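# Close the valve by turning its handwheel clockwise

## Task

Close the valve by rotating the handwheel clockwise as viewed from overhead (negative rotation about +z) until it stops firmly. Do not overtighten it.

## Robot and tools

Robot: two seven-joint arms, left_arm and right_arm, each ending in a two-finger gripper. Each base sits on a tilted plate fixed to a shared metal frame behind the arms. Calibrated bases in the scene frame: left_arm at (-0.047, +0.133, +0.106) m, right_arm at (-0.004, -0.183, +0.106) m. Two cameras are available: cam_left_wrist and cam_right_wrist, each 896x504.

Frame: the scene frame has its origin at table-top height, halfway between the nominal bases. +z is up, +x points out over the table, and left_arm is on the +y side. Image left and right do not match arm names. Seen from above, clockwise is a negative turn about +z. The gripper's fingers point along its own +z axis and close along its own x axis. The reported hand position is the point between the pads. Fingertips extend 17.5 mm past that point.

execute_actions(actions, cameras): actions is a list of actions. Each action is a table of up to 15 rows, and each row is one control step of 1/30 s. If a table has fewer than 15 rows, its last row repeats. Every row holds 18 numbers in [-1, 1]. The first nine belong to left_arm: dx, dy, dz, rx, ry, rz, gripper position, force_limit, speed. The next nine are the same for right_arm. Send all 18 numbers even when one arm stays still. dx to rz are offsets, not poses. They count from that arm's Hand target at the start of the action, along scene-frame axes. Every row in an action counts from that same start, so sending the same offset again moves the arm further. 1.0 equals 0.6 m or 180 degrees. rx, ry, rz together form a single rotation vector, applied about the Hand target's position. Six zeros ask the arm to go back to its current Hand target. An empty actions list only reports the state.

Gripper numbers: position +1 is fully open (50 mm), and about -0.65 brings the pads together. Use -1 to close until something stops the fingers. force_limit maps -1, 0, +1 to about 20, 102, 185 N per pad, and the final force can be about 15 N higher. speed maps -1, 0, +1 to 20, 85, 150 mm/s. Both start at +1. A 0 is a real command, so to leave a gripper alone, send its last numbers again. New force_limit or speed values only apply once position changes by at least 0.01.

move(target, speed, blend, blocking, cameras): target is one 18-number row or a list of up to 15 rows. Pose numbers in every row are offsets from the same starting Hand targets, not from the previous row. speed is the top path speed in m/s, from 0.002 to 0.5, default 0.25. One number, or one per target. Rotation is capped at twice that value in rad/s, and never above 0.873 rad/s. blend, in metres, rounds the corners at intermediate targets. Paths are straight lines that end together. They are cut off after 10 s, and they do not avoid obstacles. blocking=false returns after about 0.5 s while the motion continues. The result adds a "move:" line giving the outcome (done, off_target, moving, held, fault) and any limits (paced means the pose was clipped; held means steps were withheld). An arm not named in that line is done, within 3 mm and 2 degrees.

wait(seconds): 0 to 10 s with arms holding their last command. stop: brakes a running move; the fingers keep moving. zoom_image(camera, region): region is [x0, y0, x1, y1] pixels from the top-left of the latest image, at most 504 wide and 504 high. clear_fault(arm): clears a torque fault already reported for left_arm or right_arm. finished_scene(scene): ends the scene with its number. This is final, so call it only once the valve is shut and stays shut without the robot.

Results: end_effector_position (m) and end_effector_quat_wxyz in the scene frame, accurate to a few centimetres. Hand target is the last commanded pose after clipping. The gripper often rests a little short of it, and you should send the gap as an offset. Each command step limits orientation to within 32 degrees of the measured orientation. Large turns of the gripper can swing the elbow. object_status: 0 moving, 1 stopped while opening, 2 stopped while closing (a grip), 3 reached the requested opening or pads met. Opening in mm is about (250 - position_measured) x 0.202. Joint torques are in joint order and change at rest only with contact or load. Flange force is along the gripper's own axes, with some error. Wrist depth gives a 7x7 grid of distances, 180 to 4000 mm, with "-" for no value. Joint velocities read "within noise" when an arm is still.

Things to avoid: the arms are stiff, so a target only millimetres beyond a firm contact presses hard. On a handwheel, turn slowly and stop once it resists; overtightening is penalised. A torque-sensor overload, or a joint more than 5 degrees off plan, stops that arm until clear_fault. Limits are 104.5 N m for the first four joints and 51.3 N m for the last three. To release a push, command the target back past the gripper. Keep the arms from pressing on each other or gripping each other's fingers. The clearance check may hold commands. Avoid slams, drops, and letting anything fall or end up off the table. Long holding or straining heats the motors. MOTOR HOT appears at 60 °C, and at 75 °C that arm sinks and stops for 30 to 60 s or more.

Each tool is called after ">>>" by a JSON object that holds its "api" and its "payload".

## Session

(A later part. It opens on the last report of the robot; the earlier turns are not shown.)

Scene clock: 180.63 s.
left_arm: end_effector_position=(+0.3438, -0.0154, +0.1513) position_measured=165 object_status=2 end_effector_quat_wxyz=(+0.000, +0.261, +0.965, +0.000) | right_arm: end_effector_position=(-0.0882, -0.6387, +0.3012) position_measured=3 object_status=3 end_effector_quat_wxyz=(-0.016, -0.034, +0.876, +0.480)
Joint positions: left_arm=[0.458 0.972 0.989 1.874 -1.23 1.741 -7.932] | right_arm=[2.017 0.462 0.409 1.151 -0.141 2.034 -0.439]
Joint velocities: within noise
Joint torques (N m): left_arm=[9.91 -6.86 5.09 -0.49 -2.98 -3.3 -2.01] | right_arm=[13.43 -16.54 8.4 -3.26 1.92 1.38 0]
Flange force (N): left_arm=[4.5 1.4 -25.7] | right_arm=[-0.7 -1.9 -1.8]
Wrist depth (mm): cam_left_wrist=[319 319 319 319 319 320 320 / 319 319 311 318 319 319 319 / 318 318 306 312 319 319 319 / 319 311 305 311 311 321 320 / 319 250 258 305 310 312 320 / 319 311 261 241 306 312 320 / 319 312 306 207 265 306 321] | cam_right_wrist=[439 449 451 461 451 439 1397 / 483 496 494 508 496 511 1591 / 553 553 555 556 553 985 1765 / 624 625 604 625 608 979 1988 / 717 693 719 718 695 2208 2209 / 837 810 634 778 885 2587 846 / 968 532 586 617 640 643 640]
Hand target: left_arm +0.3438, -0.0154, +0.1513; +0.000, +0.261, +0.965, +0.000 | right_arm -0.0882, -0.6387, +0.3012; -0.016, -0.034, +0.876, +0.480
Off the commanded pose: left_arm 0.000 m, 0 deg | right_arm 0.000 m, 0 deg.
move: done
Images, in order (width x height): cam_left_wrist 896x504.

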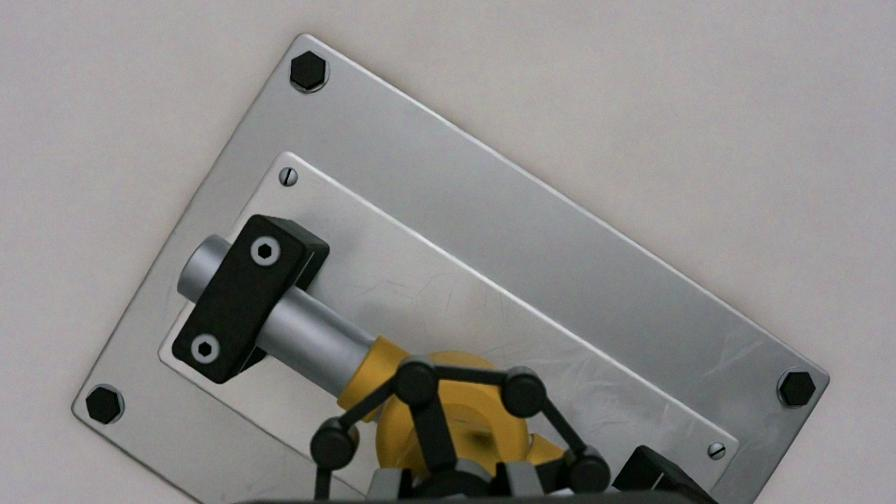

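>>> {"api": "move", "payload": {"target": [[0,0,0.0007,0,0,0,0.1,0.1,0,0,0,0,0,0,0,1,1,1],[0,0,0.0007,0,0,0,-0.96,0.6,-0.9,0,0,0,0,0,0,1,1,1]], "speed": 0.1, "cameras": ["cam_left_wrist"]}}

>>> {"api": "move", "payload": {"target": [0,0,0,0,0,-0.015,-0.96,0.6,-0.9,0,0,0,0,0,0,1,1,1], "speed": 0.1, "cameras": ["cam_left_wrist"]}}

Scene clock: 194.73 s.
left_arm: end_effector_position=(+0.3438, -0.0154, +0.1517) position_measured=169 object_status=2 end_effector_quat_wxyz=(+0.000, +0.261, +0.965, +0.000) | right_arm: end_effector_position=(-0.0882, -0.6387, +0.3012) position_measured=3 object_status=3 end_effector_quat_wxyz=(-0.016, -0.034, +0.876, +0.480)
Joint positions: left_arm=[0.459 0.972 0.989 1.873 -1.229 1.741 -7.933] | right_arm=[2.017 0.462 0.409 1.151 -0.141 2.034 -0.439]
Joint velocities: within noise
Joint torques (N m): left_arm=[11.01 -13.5 6.65 -1.42 -1.28 -0.33 -0.2] | right_arm=[13.39 -16.53 8.39 -3.23 1.94 1.4 0.01]
Flange force (N): left_arm=[-2.6 -7.5 -9.8] | right_arm=[-0.6 -1.9 -1.9]
Wrist depth (mm): cam_left_wrist=[318 319 319 319 318 320 320 / 319 319 311 319 319 320 319 / 318 318 305 310 319 320 320 / 318 310 306 312 312 320 320 / 319 250 258 305 311 311 320 / 319 311 263 241 305 312 320 / 320 312 306 207 306 306 320] | cam_right_wrist=[437 448 449 460 451 442 1407 / 483 495 496 511 497 509 1616 / 551 553 553 552 554 978 1772 / 624 627 606 626 606 977 1984 / 719 692 717 715 695 2227 2236 / 833 811 636 779 884 2602 853 / 959 532 587 618 643 644 641]
Hand target: left_arm +0.3438, -0.0154, +0.1517; +0.000, +0.261, +0.965, +0.000 | right_arm -0.0882, -0.6387, +0.3012; -0.016, -0.034, +0.876, +0.480
Off the commanded pose: left_arm 0.000 m, 0 deg | right_arm 0.000 m, 0 deg.
move: done
Images, in order (width x height): cam_left_wrist 896x504.

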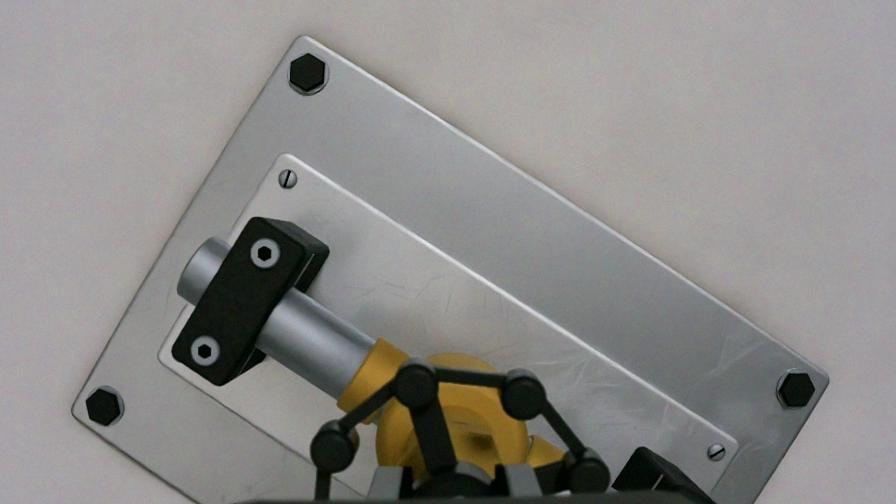

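Scene clock: 195.47 s.
left_arm: end_effector_position=(+0.3438, -0.0154, +0.1517) position_measured=169 object_status=2 end_effector_quat_wxyz=(+0.000, +0.284, +0.959, +0.000) | right_arm: end_effector_position=(-0.0882, -0.6387, +0.3012) position_measured=3 object_status=3 end_effector_quat_wxyz=(-0.016, -0.034, +0.876, +0.480)
Joint positions: left_arm=[0.456 0.976 0.995 1.873 -1.231 1.747 -7.977] | right_arm=[2.017 0.462 0.409 1.151 -0.141 2.034 -0.439]
Joint velocities: within noise
Joint torques (N m): left_arm=[11.33 -12.86 6.67 -0.21 -0.66 -0.07 -0.91] | right_arm=[13.42 -16.48 8.44 -3.22 1.93 1.44 -0.01]
Flange force (N): left_arm=[-4.8 -8.0 -9.9] | right_arm=[-0.7 -1.9 -1.7]
Wrist depth (mm): cam_left_wrist=[319 318 320 319 319 319 320 / 318 318 310 320 319 320 320 / 319 319 310 312 320 319 320 / 319 311 305 312 312 320 319 / 318 250 260 305 311 311 320 / 319 311 257 241 306 312 320 / 319 313 305 207 264 306 321] | cam_right_wrist=[438 451 449 462 451 439 1409 / 484 495 497 510 498 510 1597 / 554 551 554 551 555 982 1787 / 624 625 605 626 606 983 1996 / 714 692 717 717 694 2199 2216 / 835 811 635 777 881 2576 850 / 972 532 590 618 643 640 644]
Hand target: left_arm +0.3438, -0.0154, +0.1517; +0.000, +0.284, +0.959, +0.000 | right_arm -0.0882, -0.6387, +0.3012; -0.016, -0.034, +0.876, +0.480
Off the commanded pose: left_arm 0.000 m, 0 deg | right_arm 0.000 m, 0 deg.
move: done
Images, in order (width x height): cam_left_wrist 896x504.

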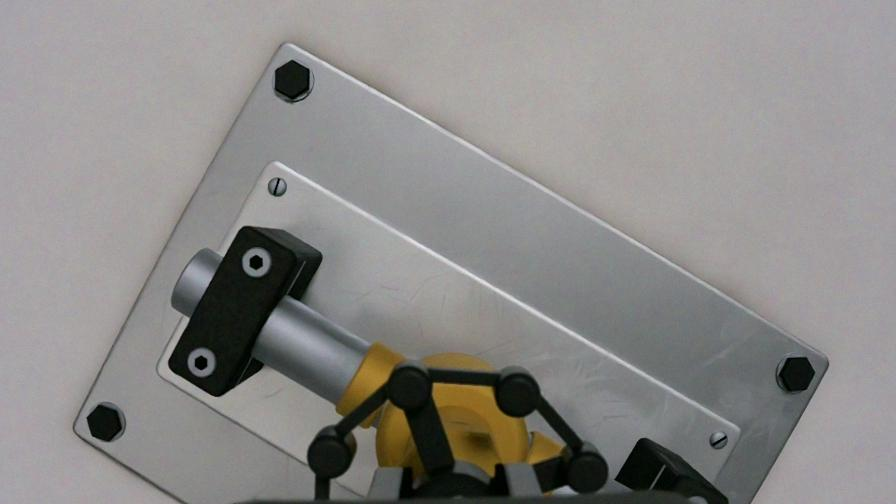

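>>> {"api": "move", "payload": {"target": [0,0,0,0,0,-0.015,-0.96,0.6,-0.9,0,0,0,0,0,0,1,1,1], "speed": 0.1, "cameras": ["cam_left_wrist"]}}

>>> {"api": "zoom_image", "payload": {"camera": "cam_left_wrist", "region": [310, 350, 610, 504]}}

Scene clock: 201.03 s.
left_arm: end_effector_position=(+0.3438, -0.0154, +0.1517) position_measured=169 object_status=2 end_effector_quat_wxyz=(+0.000, +0.307, +0.952, +0.000) | right_arm: end_effector_position=(-0.0882, -0.6387, +0.3012) position_measured=3 object_status=3 end_effector_quat_wxyz=(-0.016, -0.034, +0.876, +0.480)
Joint positions: left_arm=[0.454 0.98 1.002 1.873 -1.234 1.752 -8.022] | right_arm=[2.017 0.462 0.409 1.151 -0.141 2.034 -0.439]
Joint velocities: within noise
Joint torques (N m): left_arm=[11.6 -12.5 6.62 0.45 -0.48 0.13 -1.57] | right_arm=[13.44 -16.53 8.37 -3.24 1.92 1.38 0.03]
Flange force (N): left_arm=[-5.2 -8.2 -9.9] | right_arm=[-0.7 -1.9 -1.9]
Wrist depth (mm): cam_left_wrist=[318 319 319 319 319 320 319 / 318 319 311 319 319 320 320 / 319 319 311 311 320 319 321 / 318 310 305 312 311 320 320 / 320 250 264 306 311 312 319 / 319 305 257 233 306 312 319 / 319 311 305 207 256 305 320] | cam_right_wrist=[438 448 449 459 450 440 1402 / 482 495 496 510 498 509 1589 / 551 549 554 554 555 978 1746 / 622 623 604 627 608 979 2017 / 716 691 714 719 702 2260 2230 / 835 808 636 781 889 2600 840 / 968 530 588 617 646 644 645]
Hand target: left_arm +0.3438, -0.0154, +0.1517; +0.000, +0.307, +0.952, +0.000 | right_arm -0.0882, -0.6387, +0.3012; -0.016, -0.034, +0.876, +0.480
Off the commanded pose: left_arm 0.000 m, 0 deg | right_arm 0.000 m, 0 deg.
move: done
Images, in order (width x height): cam_left_wrist 896x504.

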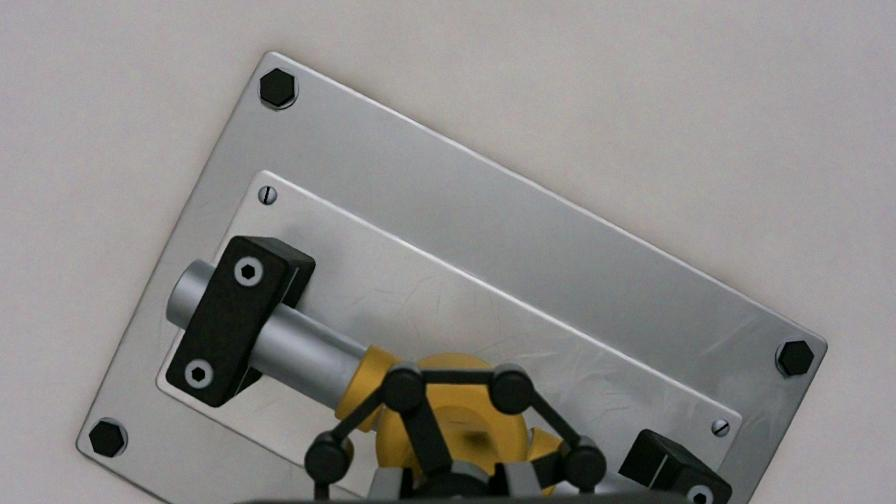

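Scaled by 1.680 from the camera's 896x504 image, which has a finer 1280x720 frame.

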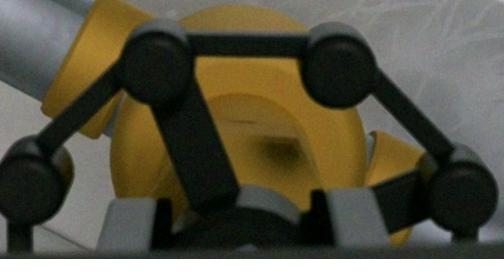

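>>> {"api": "move", "payload": {"target": [0,0,0,0,0,-0.01,-0.96,0.6,-0.9,0,0,0,0,0,0,1,1,1], "speed": 0.1, "cameras": []}}

>>> {"api": "move", "payload": {"target": [0,0,0,0,0,-0.007,-0.96,0.6,-0.9,0,0,0,0,0,0,1,1,1], "speed": 0.1, "cameras": ["cam_left_wrist"]}}

>>> {"api": "zoom_image", "payload": {"camera": "cam_left_wrist", "region": [310, 350, 610, 504]}}

Scene clock: 207.73 s.
left_arm: end_effector_position=(+0.3438, -0.0154, +0.1517) position_measured=169 object_status=2 end_effector_quat_wxyz=(+0.000, +0.321, +0.947, +0.000) | right_arm: end_effector_position=(-0.0882, -0.6387, +0.3012) position_measured=3 object_status=3 end_effector_quat_wxyz=(-0.016, -0.034, +0.876, +0.480)
Joint positions: left_arm=[0.452 0.982 1.006 1.873 -1.235 1.756 -8.052] | right_arm=[2.017 0.462 0.409 1.151 -0.141 2.034 -0.439]
Joint velocities: within noise
Joint torques (N m): left_arm=[11.83 -12.4 6.7 0.85 -0.44 0.29 -1.99] | right_arm=[13.46 -16.55 8.37 -3.3 1.95 1.37 0.01]
Flange force (N): left_arm=[-5.4 -8.5 -9.6] | right_arm=[-0.8 -1.9 -1.7]
Wrist depth (mm): cam_left_wrist=[319 319 319 319 319 320 320 / 319 318 310 319 319 319 320 / 319 319 311 312 319 319 320 / 319 311 305 311 312 320 320 / 319 250 304 305 311 312 320 / 319 305 256 229 305 312 320 / 319 311 306 207 255 283 321] | cam_right_wrist=[438 449 448 461 449 439 1405 / 484 493 495 510 497 509 1617 / 552 552 553 553 554 990 1764 / 623 626 606 626 607 973 2003 / 715 689 718 721 695 2218 2227 / 835 810 636 777 893 2588 841 / 966 532 589 619 638 642 644]
Hand target: left_arm +0.3438, -0.0154, +0.1517; +0.000, +0.322, +0.947, +0.000 | right_arm -0.0882, -0.6387, +0.3012; -0.016, -0.034, +0.876, +0.480
Off the commanded pose: left_arm 0.000 m, 0 deg | right_arm 0.000 m, 0 deg.
move: done
No camera images: "cameras" was empty.

Scene clock: 208.43 s.
left_arm: end_effector_position=(+0.3438, -0.0154, +0.1517) position_measured=169 object_status=2 end_effector_quat_wxyz=(+0.000, +0.332, +0.943, +0.000) | right_arm: end_effector_position=(-0.0882, -0.6387, +0.3012) position_measured=3 object_status=3 end_effector_quat_wxyz=(-0.016, -0.034, +0.876, +0.480)
Joint positions: left_arm=[0.451 0.984 1.009 1.874 -1.236 1.759 -8.073] | right_arm=[2.017 0.462 0.409 1.151 -0.141 2.034 -0.439]
Joint velocities: within noise
Joint torques (N m): left_arm=[12 -12.29 6.71 1.19 -0.3 0.43 -2.26] | right_arm=[13.38 -16.56 8.29 -3.26 1.94 1.38 0]
Flange force (N): left_arm=[-5.9 -8.6 -9.4] | right_arm=[-0.5 -1.8 -1.9]
Wrist depth (mm): cam_left_wrist=[319 319 319 319 320 319 320 / 319 319 311 319 320 320 320 / 318 319 311 312 320 320 321 / 319 311 305 312 312 320 320 / 319 250 305 306 312 312 319 / 320 250 257 233 306 306 320 / 320 312 305 207 259 282 320] | cam_right_wrist=[436 449 450 462 451 442 1399 / 483 496 496 509 498 512 1583 / 551 552 552 553 554 978 1773 / 626 625 605 626 605 969 1989 / 709 694 713 718 701 2240 2216 / 837 811 631 781 886 2584 846 / 979 530 588 620 642 643 642]
Hand target: left_arm +0.3438, -0.0154, +0.1517; +0.000, +0.332, +0.943, +0.000 | right_arm -0.0882, -0.6387, +0.3012; -0.016, -0.034, +0.876, +0.480
Off the commanded pose: left_arm 0.000 m, 0 deg | right_arm 0.000 m, 0 deg.
move: done
Images, in order (width x height): cam_left_wrist 896x504.

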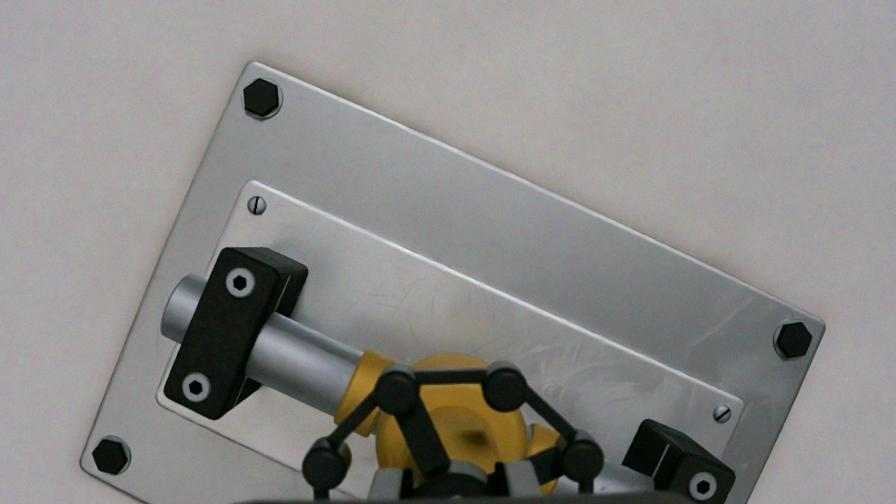

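Scaled by 1.680 from the camera's 896x504 image, which has a finer 1280x720 frame.

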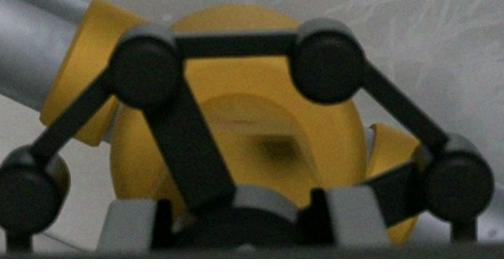

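>>> {"api": "move", "payload": {"target": [0,0,0,0,0,-0.006,-0.96,0.6,-0.9,0,0,0,0,0,0,1,1,1], "speed": 0.1, "cameras": ["cam_left_wrist"]}}

>>> {"api": "zoom_image", "payload": {"camera": "cam_left_wrist", "region": [310, 350, 610, 504]}}

Scene clock: 217.00 s.
left_arm: end_effector_position=(+0.3438, -0.0154, +0.1517) position_measured=169 object_status=2 end_effector_quat_wxyz=(+0.000, +0.341, +0.940, +0.000) | right_arm: end_effector_position=(-0.0882, -0.6387, +0.3012) position_measured=3 object_status=3 end_effector_quat_wxyz=(-0.016, -0.034, +0.876, +0.480)
Joint positions: left_arm=[0.45 0.986 1.012 1.874 -1.237 1.761 -8.091] | right_arm=[2.017 0.462 0.409 1.151 -0.141 2.034 -0.439]
Joint velocities: within noise
Joint torques (N m): left_arm=[12.05 -12.26 6.79 1.38 -0.11 0.48 -2.28] | right_arm=[13.4 -16.54 8.39 -3.31 1.93 1.39 0.03]
Flange force (N): left_arm=[-6.8 -8.5 -9.2] | right_arm=[-0.8 -1.9 -1.6]
Wrist depth (mm): cam_left_wrist=[318 319 319 319 319 320 319 / 319 319 310 320 320 320 320 / 319 319 311 311 319 320 319 / 319 311 305 311 311 320 320 / 319 250 305 305 312 312 321 / 319 251 257 211 305 305 320 / 319 311 305 207 259 260 320] | cam_right_wrist=[437 450 447 461 452 439 1399 / 481 495 499 512 498 511 1616 / 554 552 555 557 555 977 1794 / 623 624 606 625 610 970 2013 / 719 688 719 724 695 2185 2247 / 833 804 632 784 893 2530 851 / 976 530 588 621 643 645 643]
Hand target: left_arm +0.3438, -0.0154, +0.1517; +0.000, +0.341, +0.940, +0.000 | right_arm -0.0882, -0.6387, +0.3012; -0.016, -0.034, +0.876, +0.480
Off the commanded pose: left_arm 0.000 m, 0 deg | right_arm 0.000 m, 0 deg.
move: done
Images, in order (width x height): cam_left_wrist 896x504.

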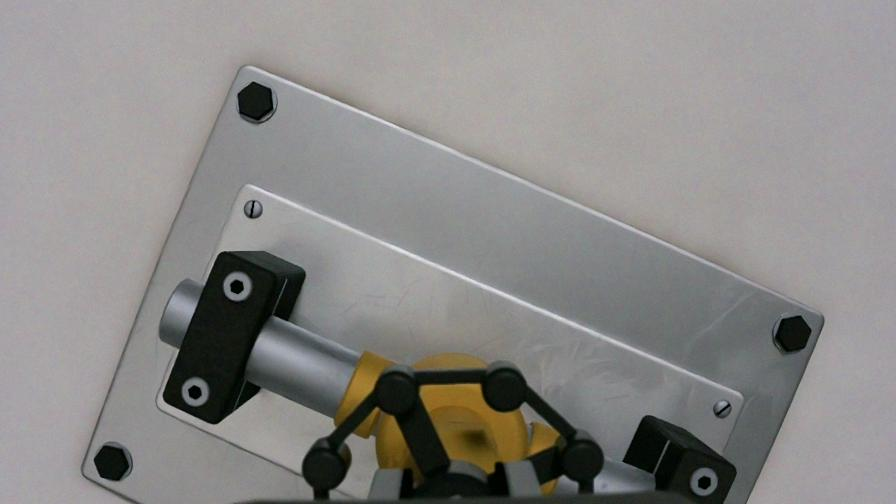

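Scaled by 1.680 from the camera's 896x504 image, which has a finer 1280x720 frame.

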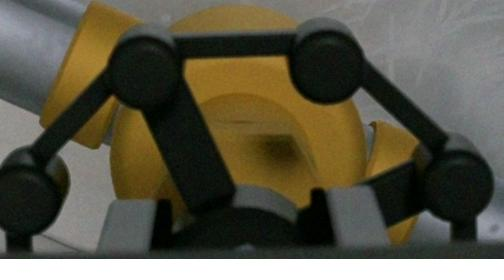

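>>> {"api": "move", "payload": {"target": [0,0,0,0,0,-0.008,-0.96,0.6,-0.9,0,0,0,0,0,0,1,1,1], "speed": 0.1, "cameras": ["cam_left_wrist"]}}

>>> {"api": "zoom_image", "payload": {"camera": "cam_left_wrist", "region": [310, 350, 610, 504]}}

Scene clock: 222.03 s.
left_arm: end_effector_position=(+0.3438, -0.0154, +0.1517) position_measured=169 object_status=2 end_effector_quat_wxyz=(+0.000, +0.353, +0.936, +0.000) | right_arm: end_effector_position=(-0.0882, -0.6387, +0.3012) position_measured=3 object_status=3 end_effector_quat_wxyz=(-0.016, -0.034, +0.876, +0.480)
Joint positions: left_arm=[0.448 0.988 1.015 1.874 -1.239 1.764 -8.115] | right_arm=[2.017 0.462 0.409 1.151 -0.141 2.034 -0.439]
Joint velocities: within noise
Joint torques (N m): left_arm=[12.04 -12.29 6.75 1.42 0.03 0.54 -2.41] | right_arm=[13.38 -16.57 8.38 -3.31 1.93 1.41 0.01]
Flange force (N): left_arm=[-6.9 -8.7 -8.9] | right_arm=[-0.7 -1.8 -1.6]
Wrist depth (mm): cam_left_wrist=[318 318 320 320 320 319 319 / 319 319 311 320 319 320 320 / 319 320 311 311 320 319 320 / 319 311 306 311 311 320 320 / 319 250 306 305 312 312 320 / 319 250 256 210 305 306 320 / 319 312 306 207 259 258 321] | cam_right_wrist=[439 448 450 459 450 441 1406 / 482 497 494 510 497 510 1611 / 550 552 553 555 554 985 1765 / 620 625 606 626 608 982 2006 / 717 695 714 718 696 2237 2222 / 834 811 633 784 884 2563 848 / 976 531 590 622 639 642 643]
Hand target: left_arm +0.3438, -0.0154, +0.1517; +0.000, +0.353, +0.936, +0.000 | right_arm -0.0882, -0.6387, +0.3012; -0.016, -0.034, +0.876, +0.480
Off the commanded pose: left_arm 0.000 m, 0 deg | right_arm 0.000 m, 0 deg.
move: done
Images, in order (width x height): cam_left_wrist 896x504.

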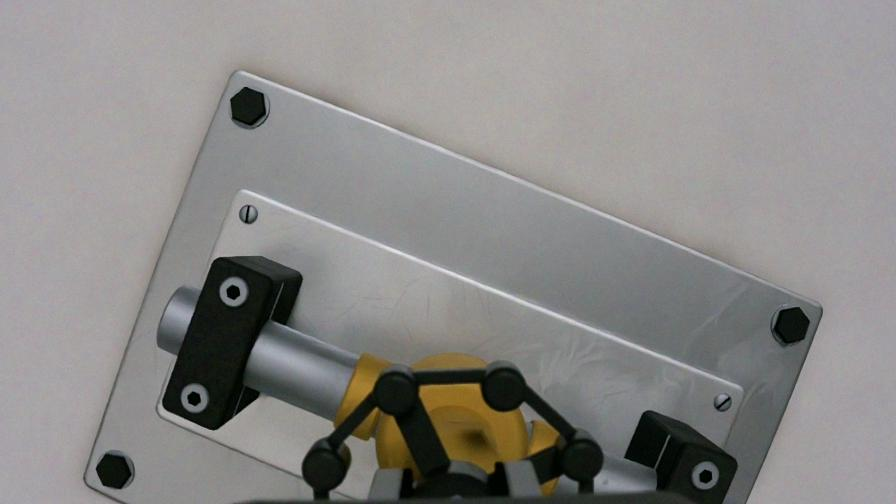

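Scaled by 1.680 from the camera's 896x504 image, which has a finer 1280x720 frame.

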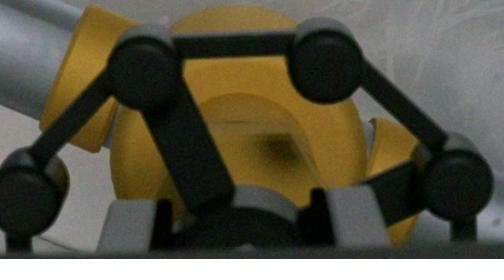

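>>> {"api": "move", "payload": {"target": [0,0,0,0,0,-0.007,-0.96,0.6,-0.9,0,0,0,0,0,0,1,1,1], "speed": 0.1, "cameras": []}}

Scene clock: 226.07 s.
left_arm: end_effector_position=(+0.3438, -0.0154, +0.1517) position_measured=169 object_status=2 end_effector_quat_wxyz=(+0.000, +0.363, +0.932, +0.000) | right_arm: end_effector_position=(-0.0882, -0.6387, +0.3012) position_measured=3 object_status=3 end_effector_quat_wxyz=(-0.016, -0.034, +0.876, +0.480)
Joint positions: left_arm=[0.447 0.989 1.018 1.874 -1.24 1.766 -8.136] | right_arm=[2.017 0.462 0.409 1.151 -0.141 2.034 -0.439]
Joint velocities: within noise
Joint torques (N m): left_arm=[12.2 -12.32 6.84 1.66 0.1 0.62 -2.35] | right_arm=[13.43 -16.56 8.4 -3.21 1.9 1.38 0.04]
Flange force (N): left_arm=[-8.1 -8.4 -8.7] | right_arm=[-0.6 -2.0 -2.1]
Wrist depth (mm): cam_left_wrist=[319 319 319 319 320 320 320 / 319 319 311 319 320 320 320 / 319 311 311 311 319 320 320 / 318 311 306 311 312 320 320 / 320 250 305 305 312 312 320 / 319 250 256 211 306 306 319 / 320 311 306 207 258 256 320] | cam_right_wrist=[439 448 448 462 450 439 1382 / 483 495 498 510 497 510 1593 / 550 552 552 554 552 975 1787 / 621 624 605 624 611 974 2026 / 718 694 717 717 696 2164 2193 / 837 807 635 779 891 2594 852 / 973 530 589 617 641 642 643]
Hand target: left_arm +0.3438, -0.0154, +0.1517; +0.000, +0.363, +0.932, +0.000 | right_arm -0.0882, -0.6387, +0.3012; -0.016, -0.034, +0.876, +0.480
Off the commanded pose: left_arm 0.000 m, 0 deg | right_arm 0.000 m, 0 deg.
move: done
No camera images: "cameras" was empty.

>>> {"api": "move", "payload": {"target": [0,0,0,0,0,-0.007,-0.96,0.6,-0.9,0,0,0,0,0,0,1,1,1], "speed": 0.1, "cameras": ["cam_left_wrist"]}}

>>> {"api": "zoom_image", "payload": {"camera": "cam_left_wrist", "region": [310, 350, 610, 504]}}

Scene clock: 230.70 s.
left_arm: end_effector_position=(+0.3438, -0.0154, +0.1517) position_measured=169 object_status=2 end_effector_quat_wxyz=(+0.000, +0.373, +0.928, +0.000) | right_arm: end_effector_position=(-0.0882, -0.6387, +0.3012) position_measured=3 object_status=3 end_effector_quat_wxyz=(-0.016, -0.034, +0.876, +0.480)
Joint positions: left_arm=[0.446 0.991 1.021 1.874 -1.241 1.769 -8.157] | right_arm=[2.017 0.462 0.409 1.151 -0.141 2.034 -0.439]
Joint velocities: within noise
Joint torques (N m): left_arm=[12.17 -12.26 6.78 1.85 0.29 0.74 -2.51] | right_arm=[13.36 -16.56 8.34 -3.25 1.94 1.4 0.02]
Flange force (N): left_arm=[-8.5 -8.5 -8.6] | right_arm=[-0.5 -1.9 -1.9]
Wrist depth (mm): cam_left_wrist=[319 319 319 319 319 319 320 / 319 319 318 319 319 320 320 / 318 311 312 311 320 320 320 / 319 310 306 312 312 311 320 / 319 251 305 306 306 312 320 / 318 250 256 211 306 306 320 / 319 311 306 207 256 254 320] | cam_right_wrist=[438 449 449 460 451 441 1399 / 483 496 497 511 500 513 1603 / 552 551 552 555 554 978 1770 / 622 623 606 630 605 962 1982 / 716 691 720 721 695 2169 2237 / 831 810 633 779 886 2569 843 / 967 532 590 617 643 643 645]
Hand target: left_arm +0.3438, -0.0154, +0.1517; +0.000, +0.373, +0.928, +0.000 | right_arm -0.0882, -0.6387, +0.3012; -0.016, -0.034, +0.876, +0.480
Off the commanded pose: left_arm 0.000 m, 0 deg | right_arm 0.000 m, 0 deg.
move: done
Images, in order (width x height): cam_left_wrist 896x504.

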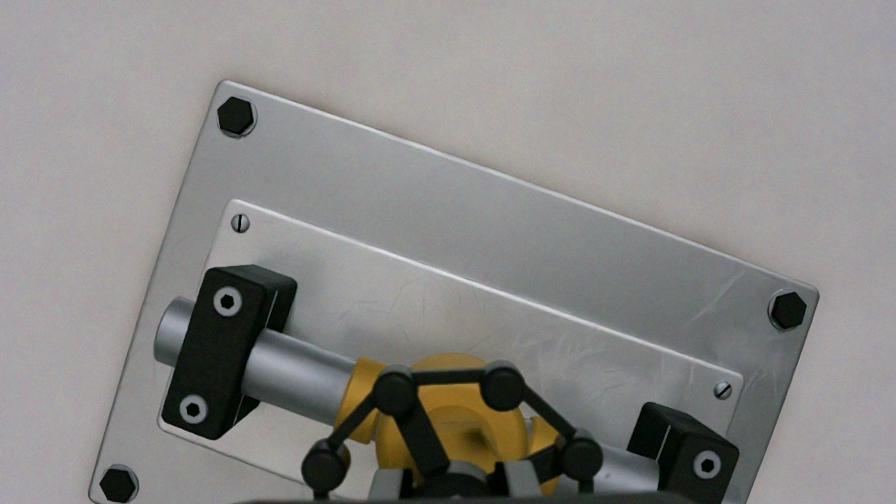

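Scaled by 1.680 from the camera's 896x504 image, which has a finer 1280x720 frame.

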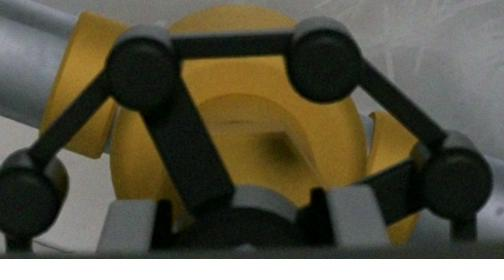

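>>> {"api": "move", "payload": {"target": [[0,0,0,0,0,0,0.2,0.6,-0.9,0,0,0,0,0,0,1,1,1],[0,0,0.085,0,0,0,0.2,0.6,-0.9,0,0,0,0,0,0,1,1,1]], "speed": 0.1, "cameras": ["cam_left_wrist"]}}

Scene clock: 235.63 s.
left_arm: end_effector_position=(+0.3438, -0.0154, +0.2027) position_measured=123 object_status=3 end_effector_quat_wxyz=(+0.000, +0.373, +0.928, +0.000) | right_arm: end_effector_position=(-0.0882, -0.6387, +0.3012) position_measured=3 object_status=3 end_effector_quat_wxyz=(-0.016, -0.034, +0.876, +0.480)
Joint positions: left_arm=[0.519 0.949 1.056 1.791 -1.163 1.84 -8.186] | right_arm=[2.017 0.462 0.409 1.151 -0.141 2.034 -0.439]
Joint velocities: within noise
Joint torques (N m): left_arm=[12.55 -14.03 7.79 -1.54 0.1 -0.22 -0.16] | right_arm=[13.39 -16.53 8.36 -3.24 1.91 1.38 -0.02]
Flange force (N): left_arm=[-8.3 -5.4 -5.2] | right_arm=[-0.6 -1.8 -1.9]
Wrist depth (mm): cam_left_wrist=[370 369 370 370 371 371 370 / 368 371 370 370 371 371 371 / 369 369 363 363 371 372 372 / 370 371 356 364 363 371 370 / 370 363 309 356 357 362 371 / 371 363 310 235 328 363 371 / 371 362 363 226 308 371 372] | cam_right_wrist=[439 449 450 458 450 440 1399 / 482 495 496 510 496 511 1592 / 552 553 555 551 554 986 1799 / 621 623 611 626 607 983 2002 / 716 690 721 723 697 2194 2211 / 837 813 638 778 887 2537 845 / 969 528 588 623 638 641 647]
Hand target: left_arm +0.3438, -0.0154, +0.2027; +0.000, +0.373, +0.928, +0.000 | right_arm -0.0882, -0.6387, +0.3012; -0.016, -0.034, +0.876, +0.480
Off the commanded pose: left_arm 0.000 m, 0 deg | right_arm 0.000 m, 0 deg.
move: done
Images, in order (width x height): cam_left_wrist 896x504.

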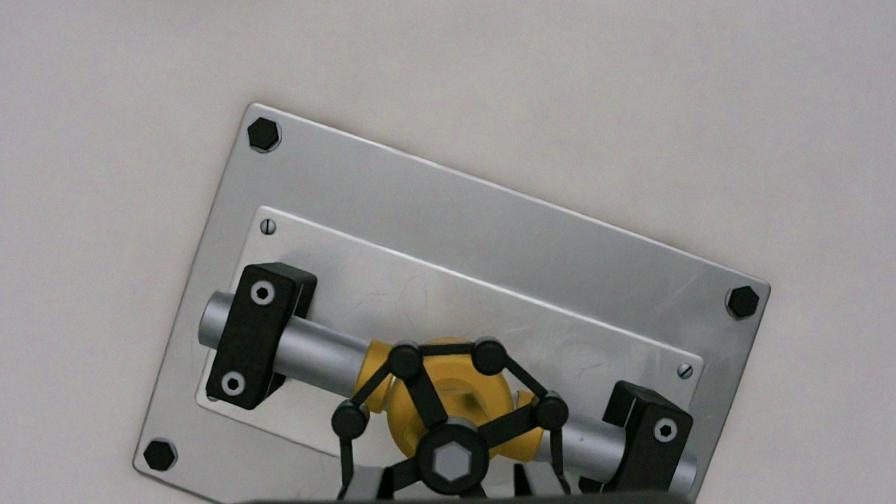

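>>> {"api": "finished_scene", "payload": {"scene": 2}}

The scene is finished: the task was done.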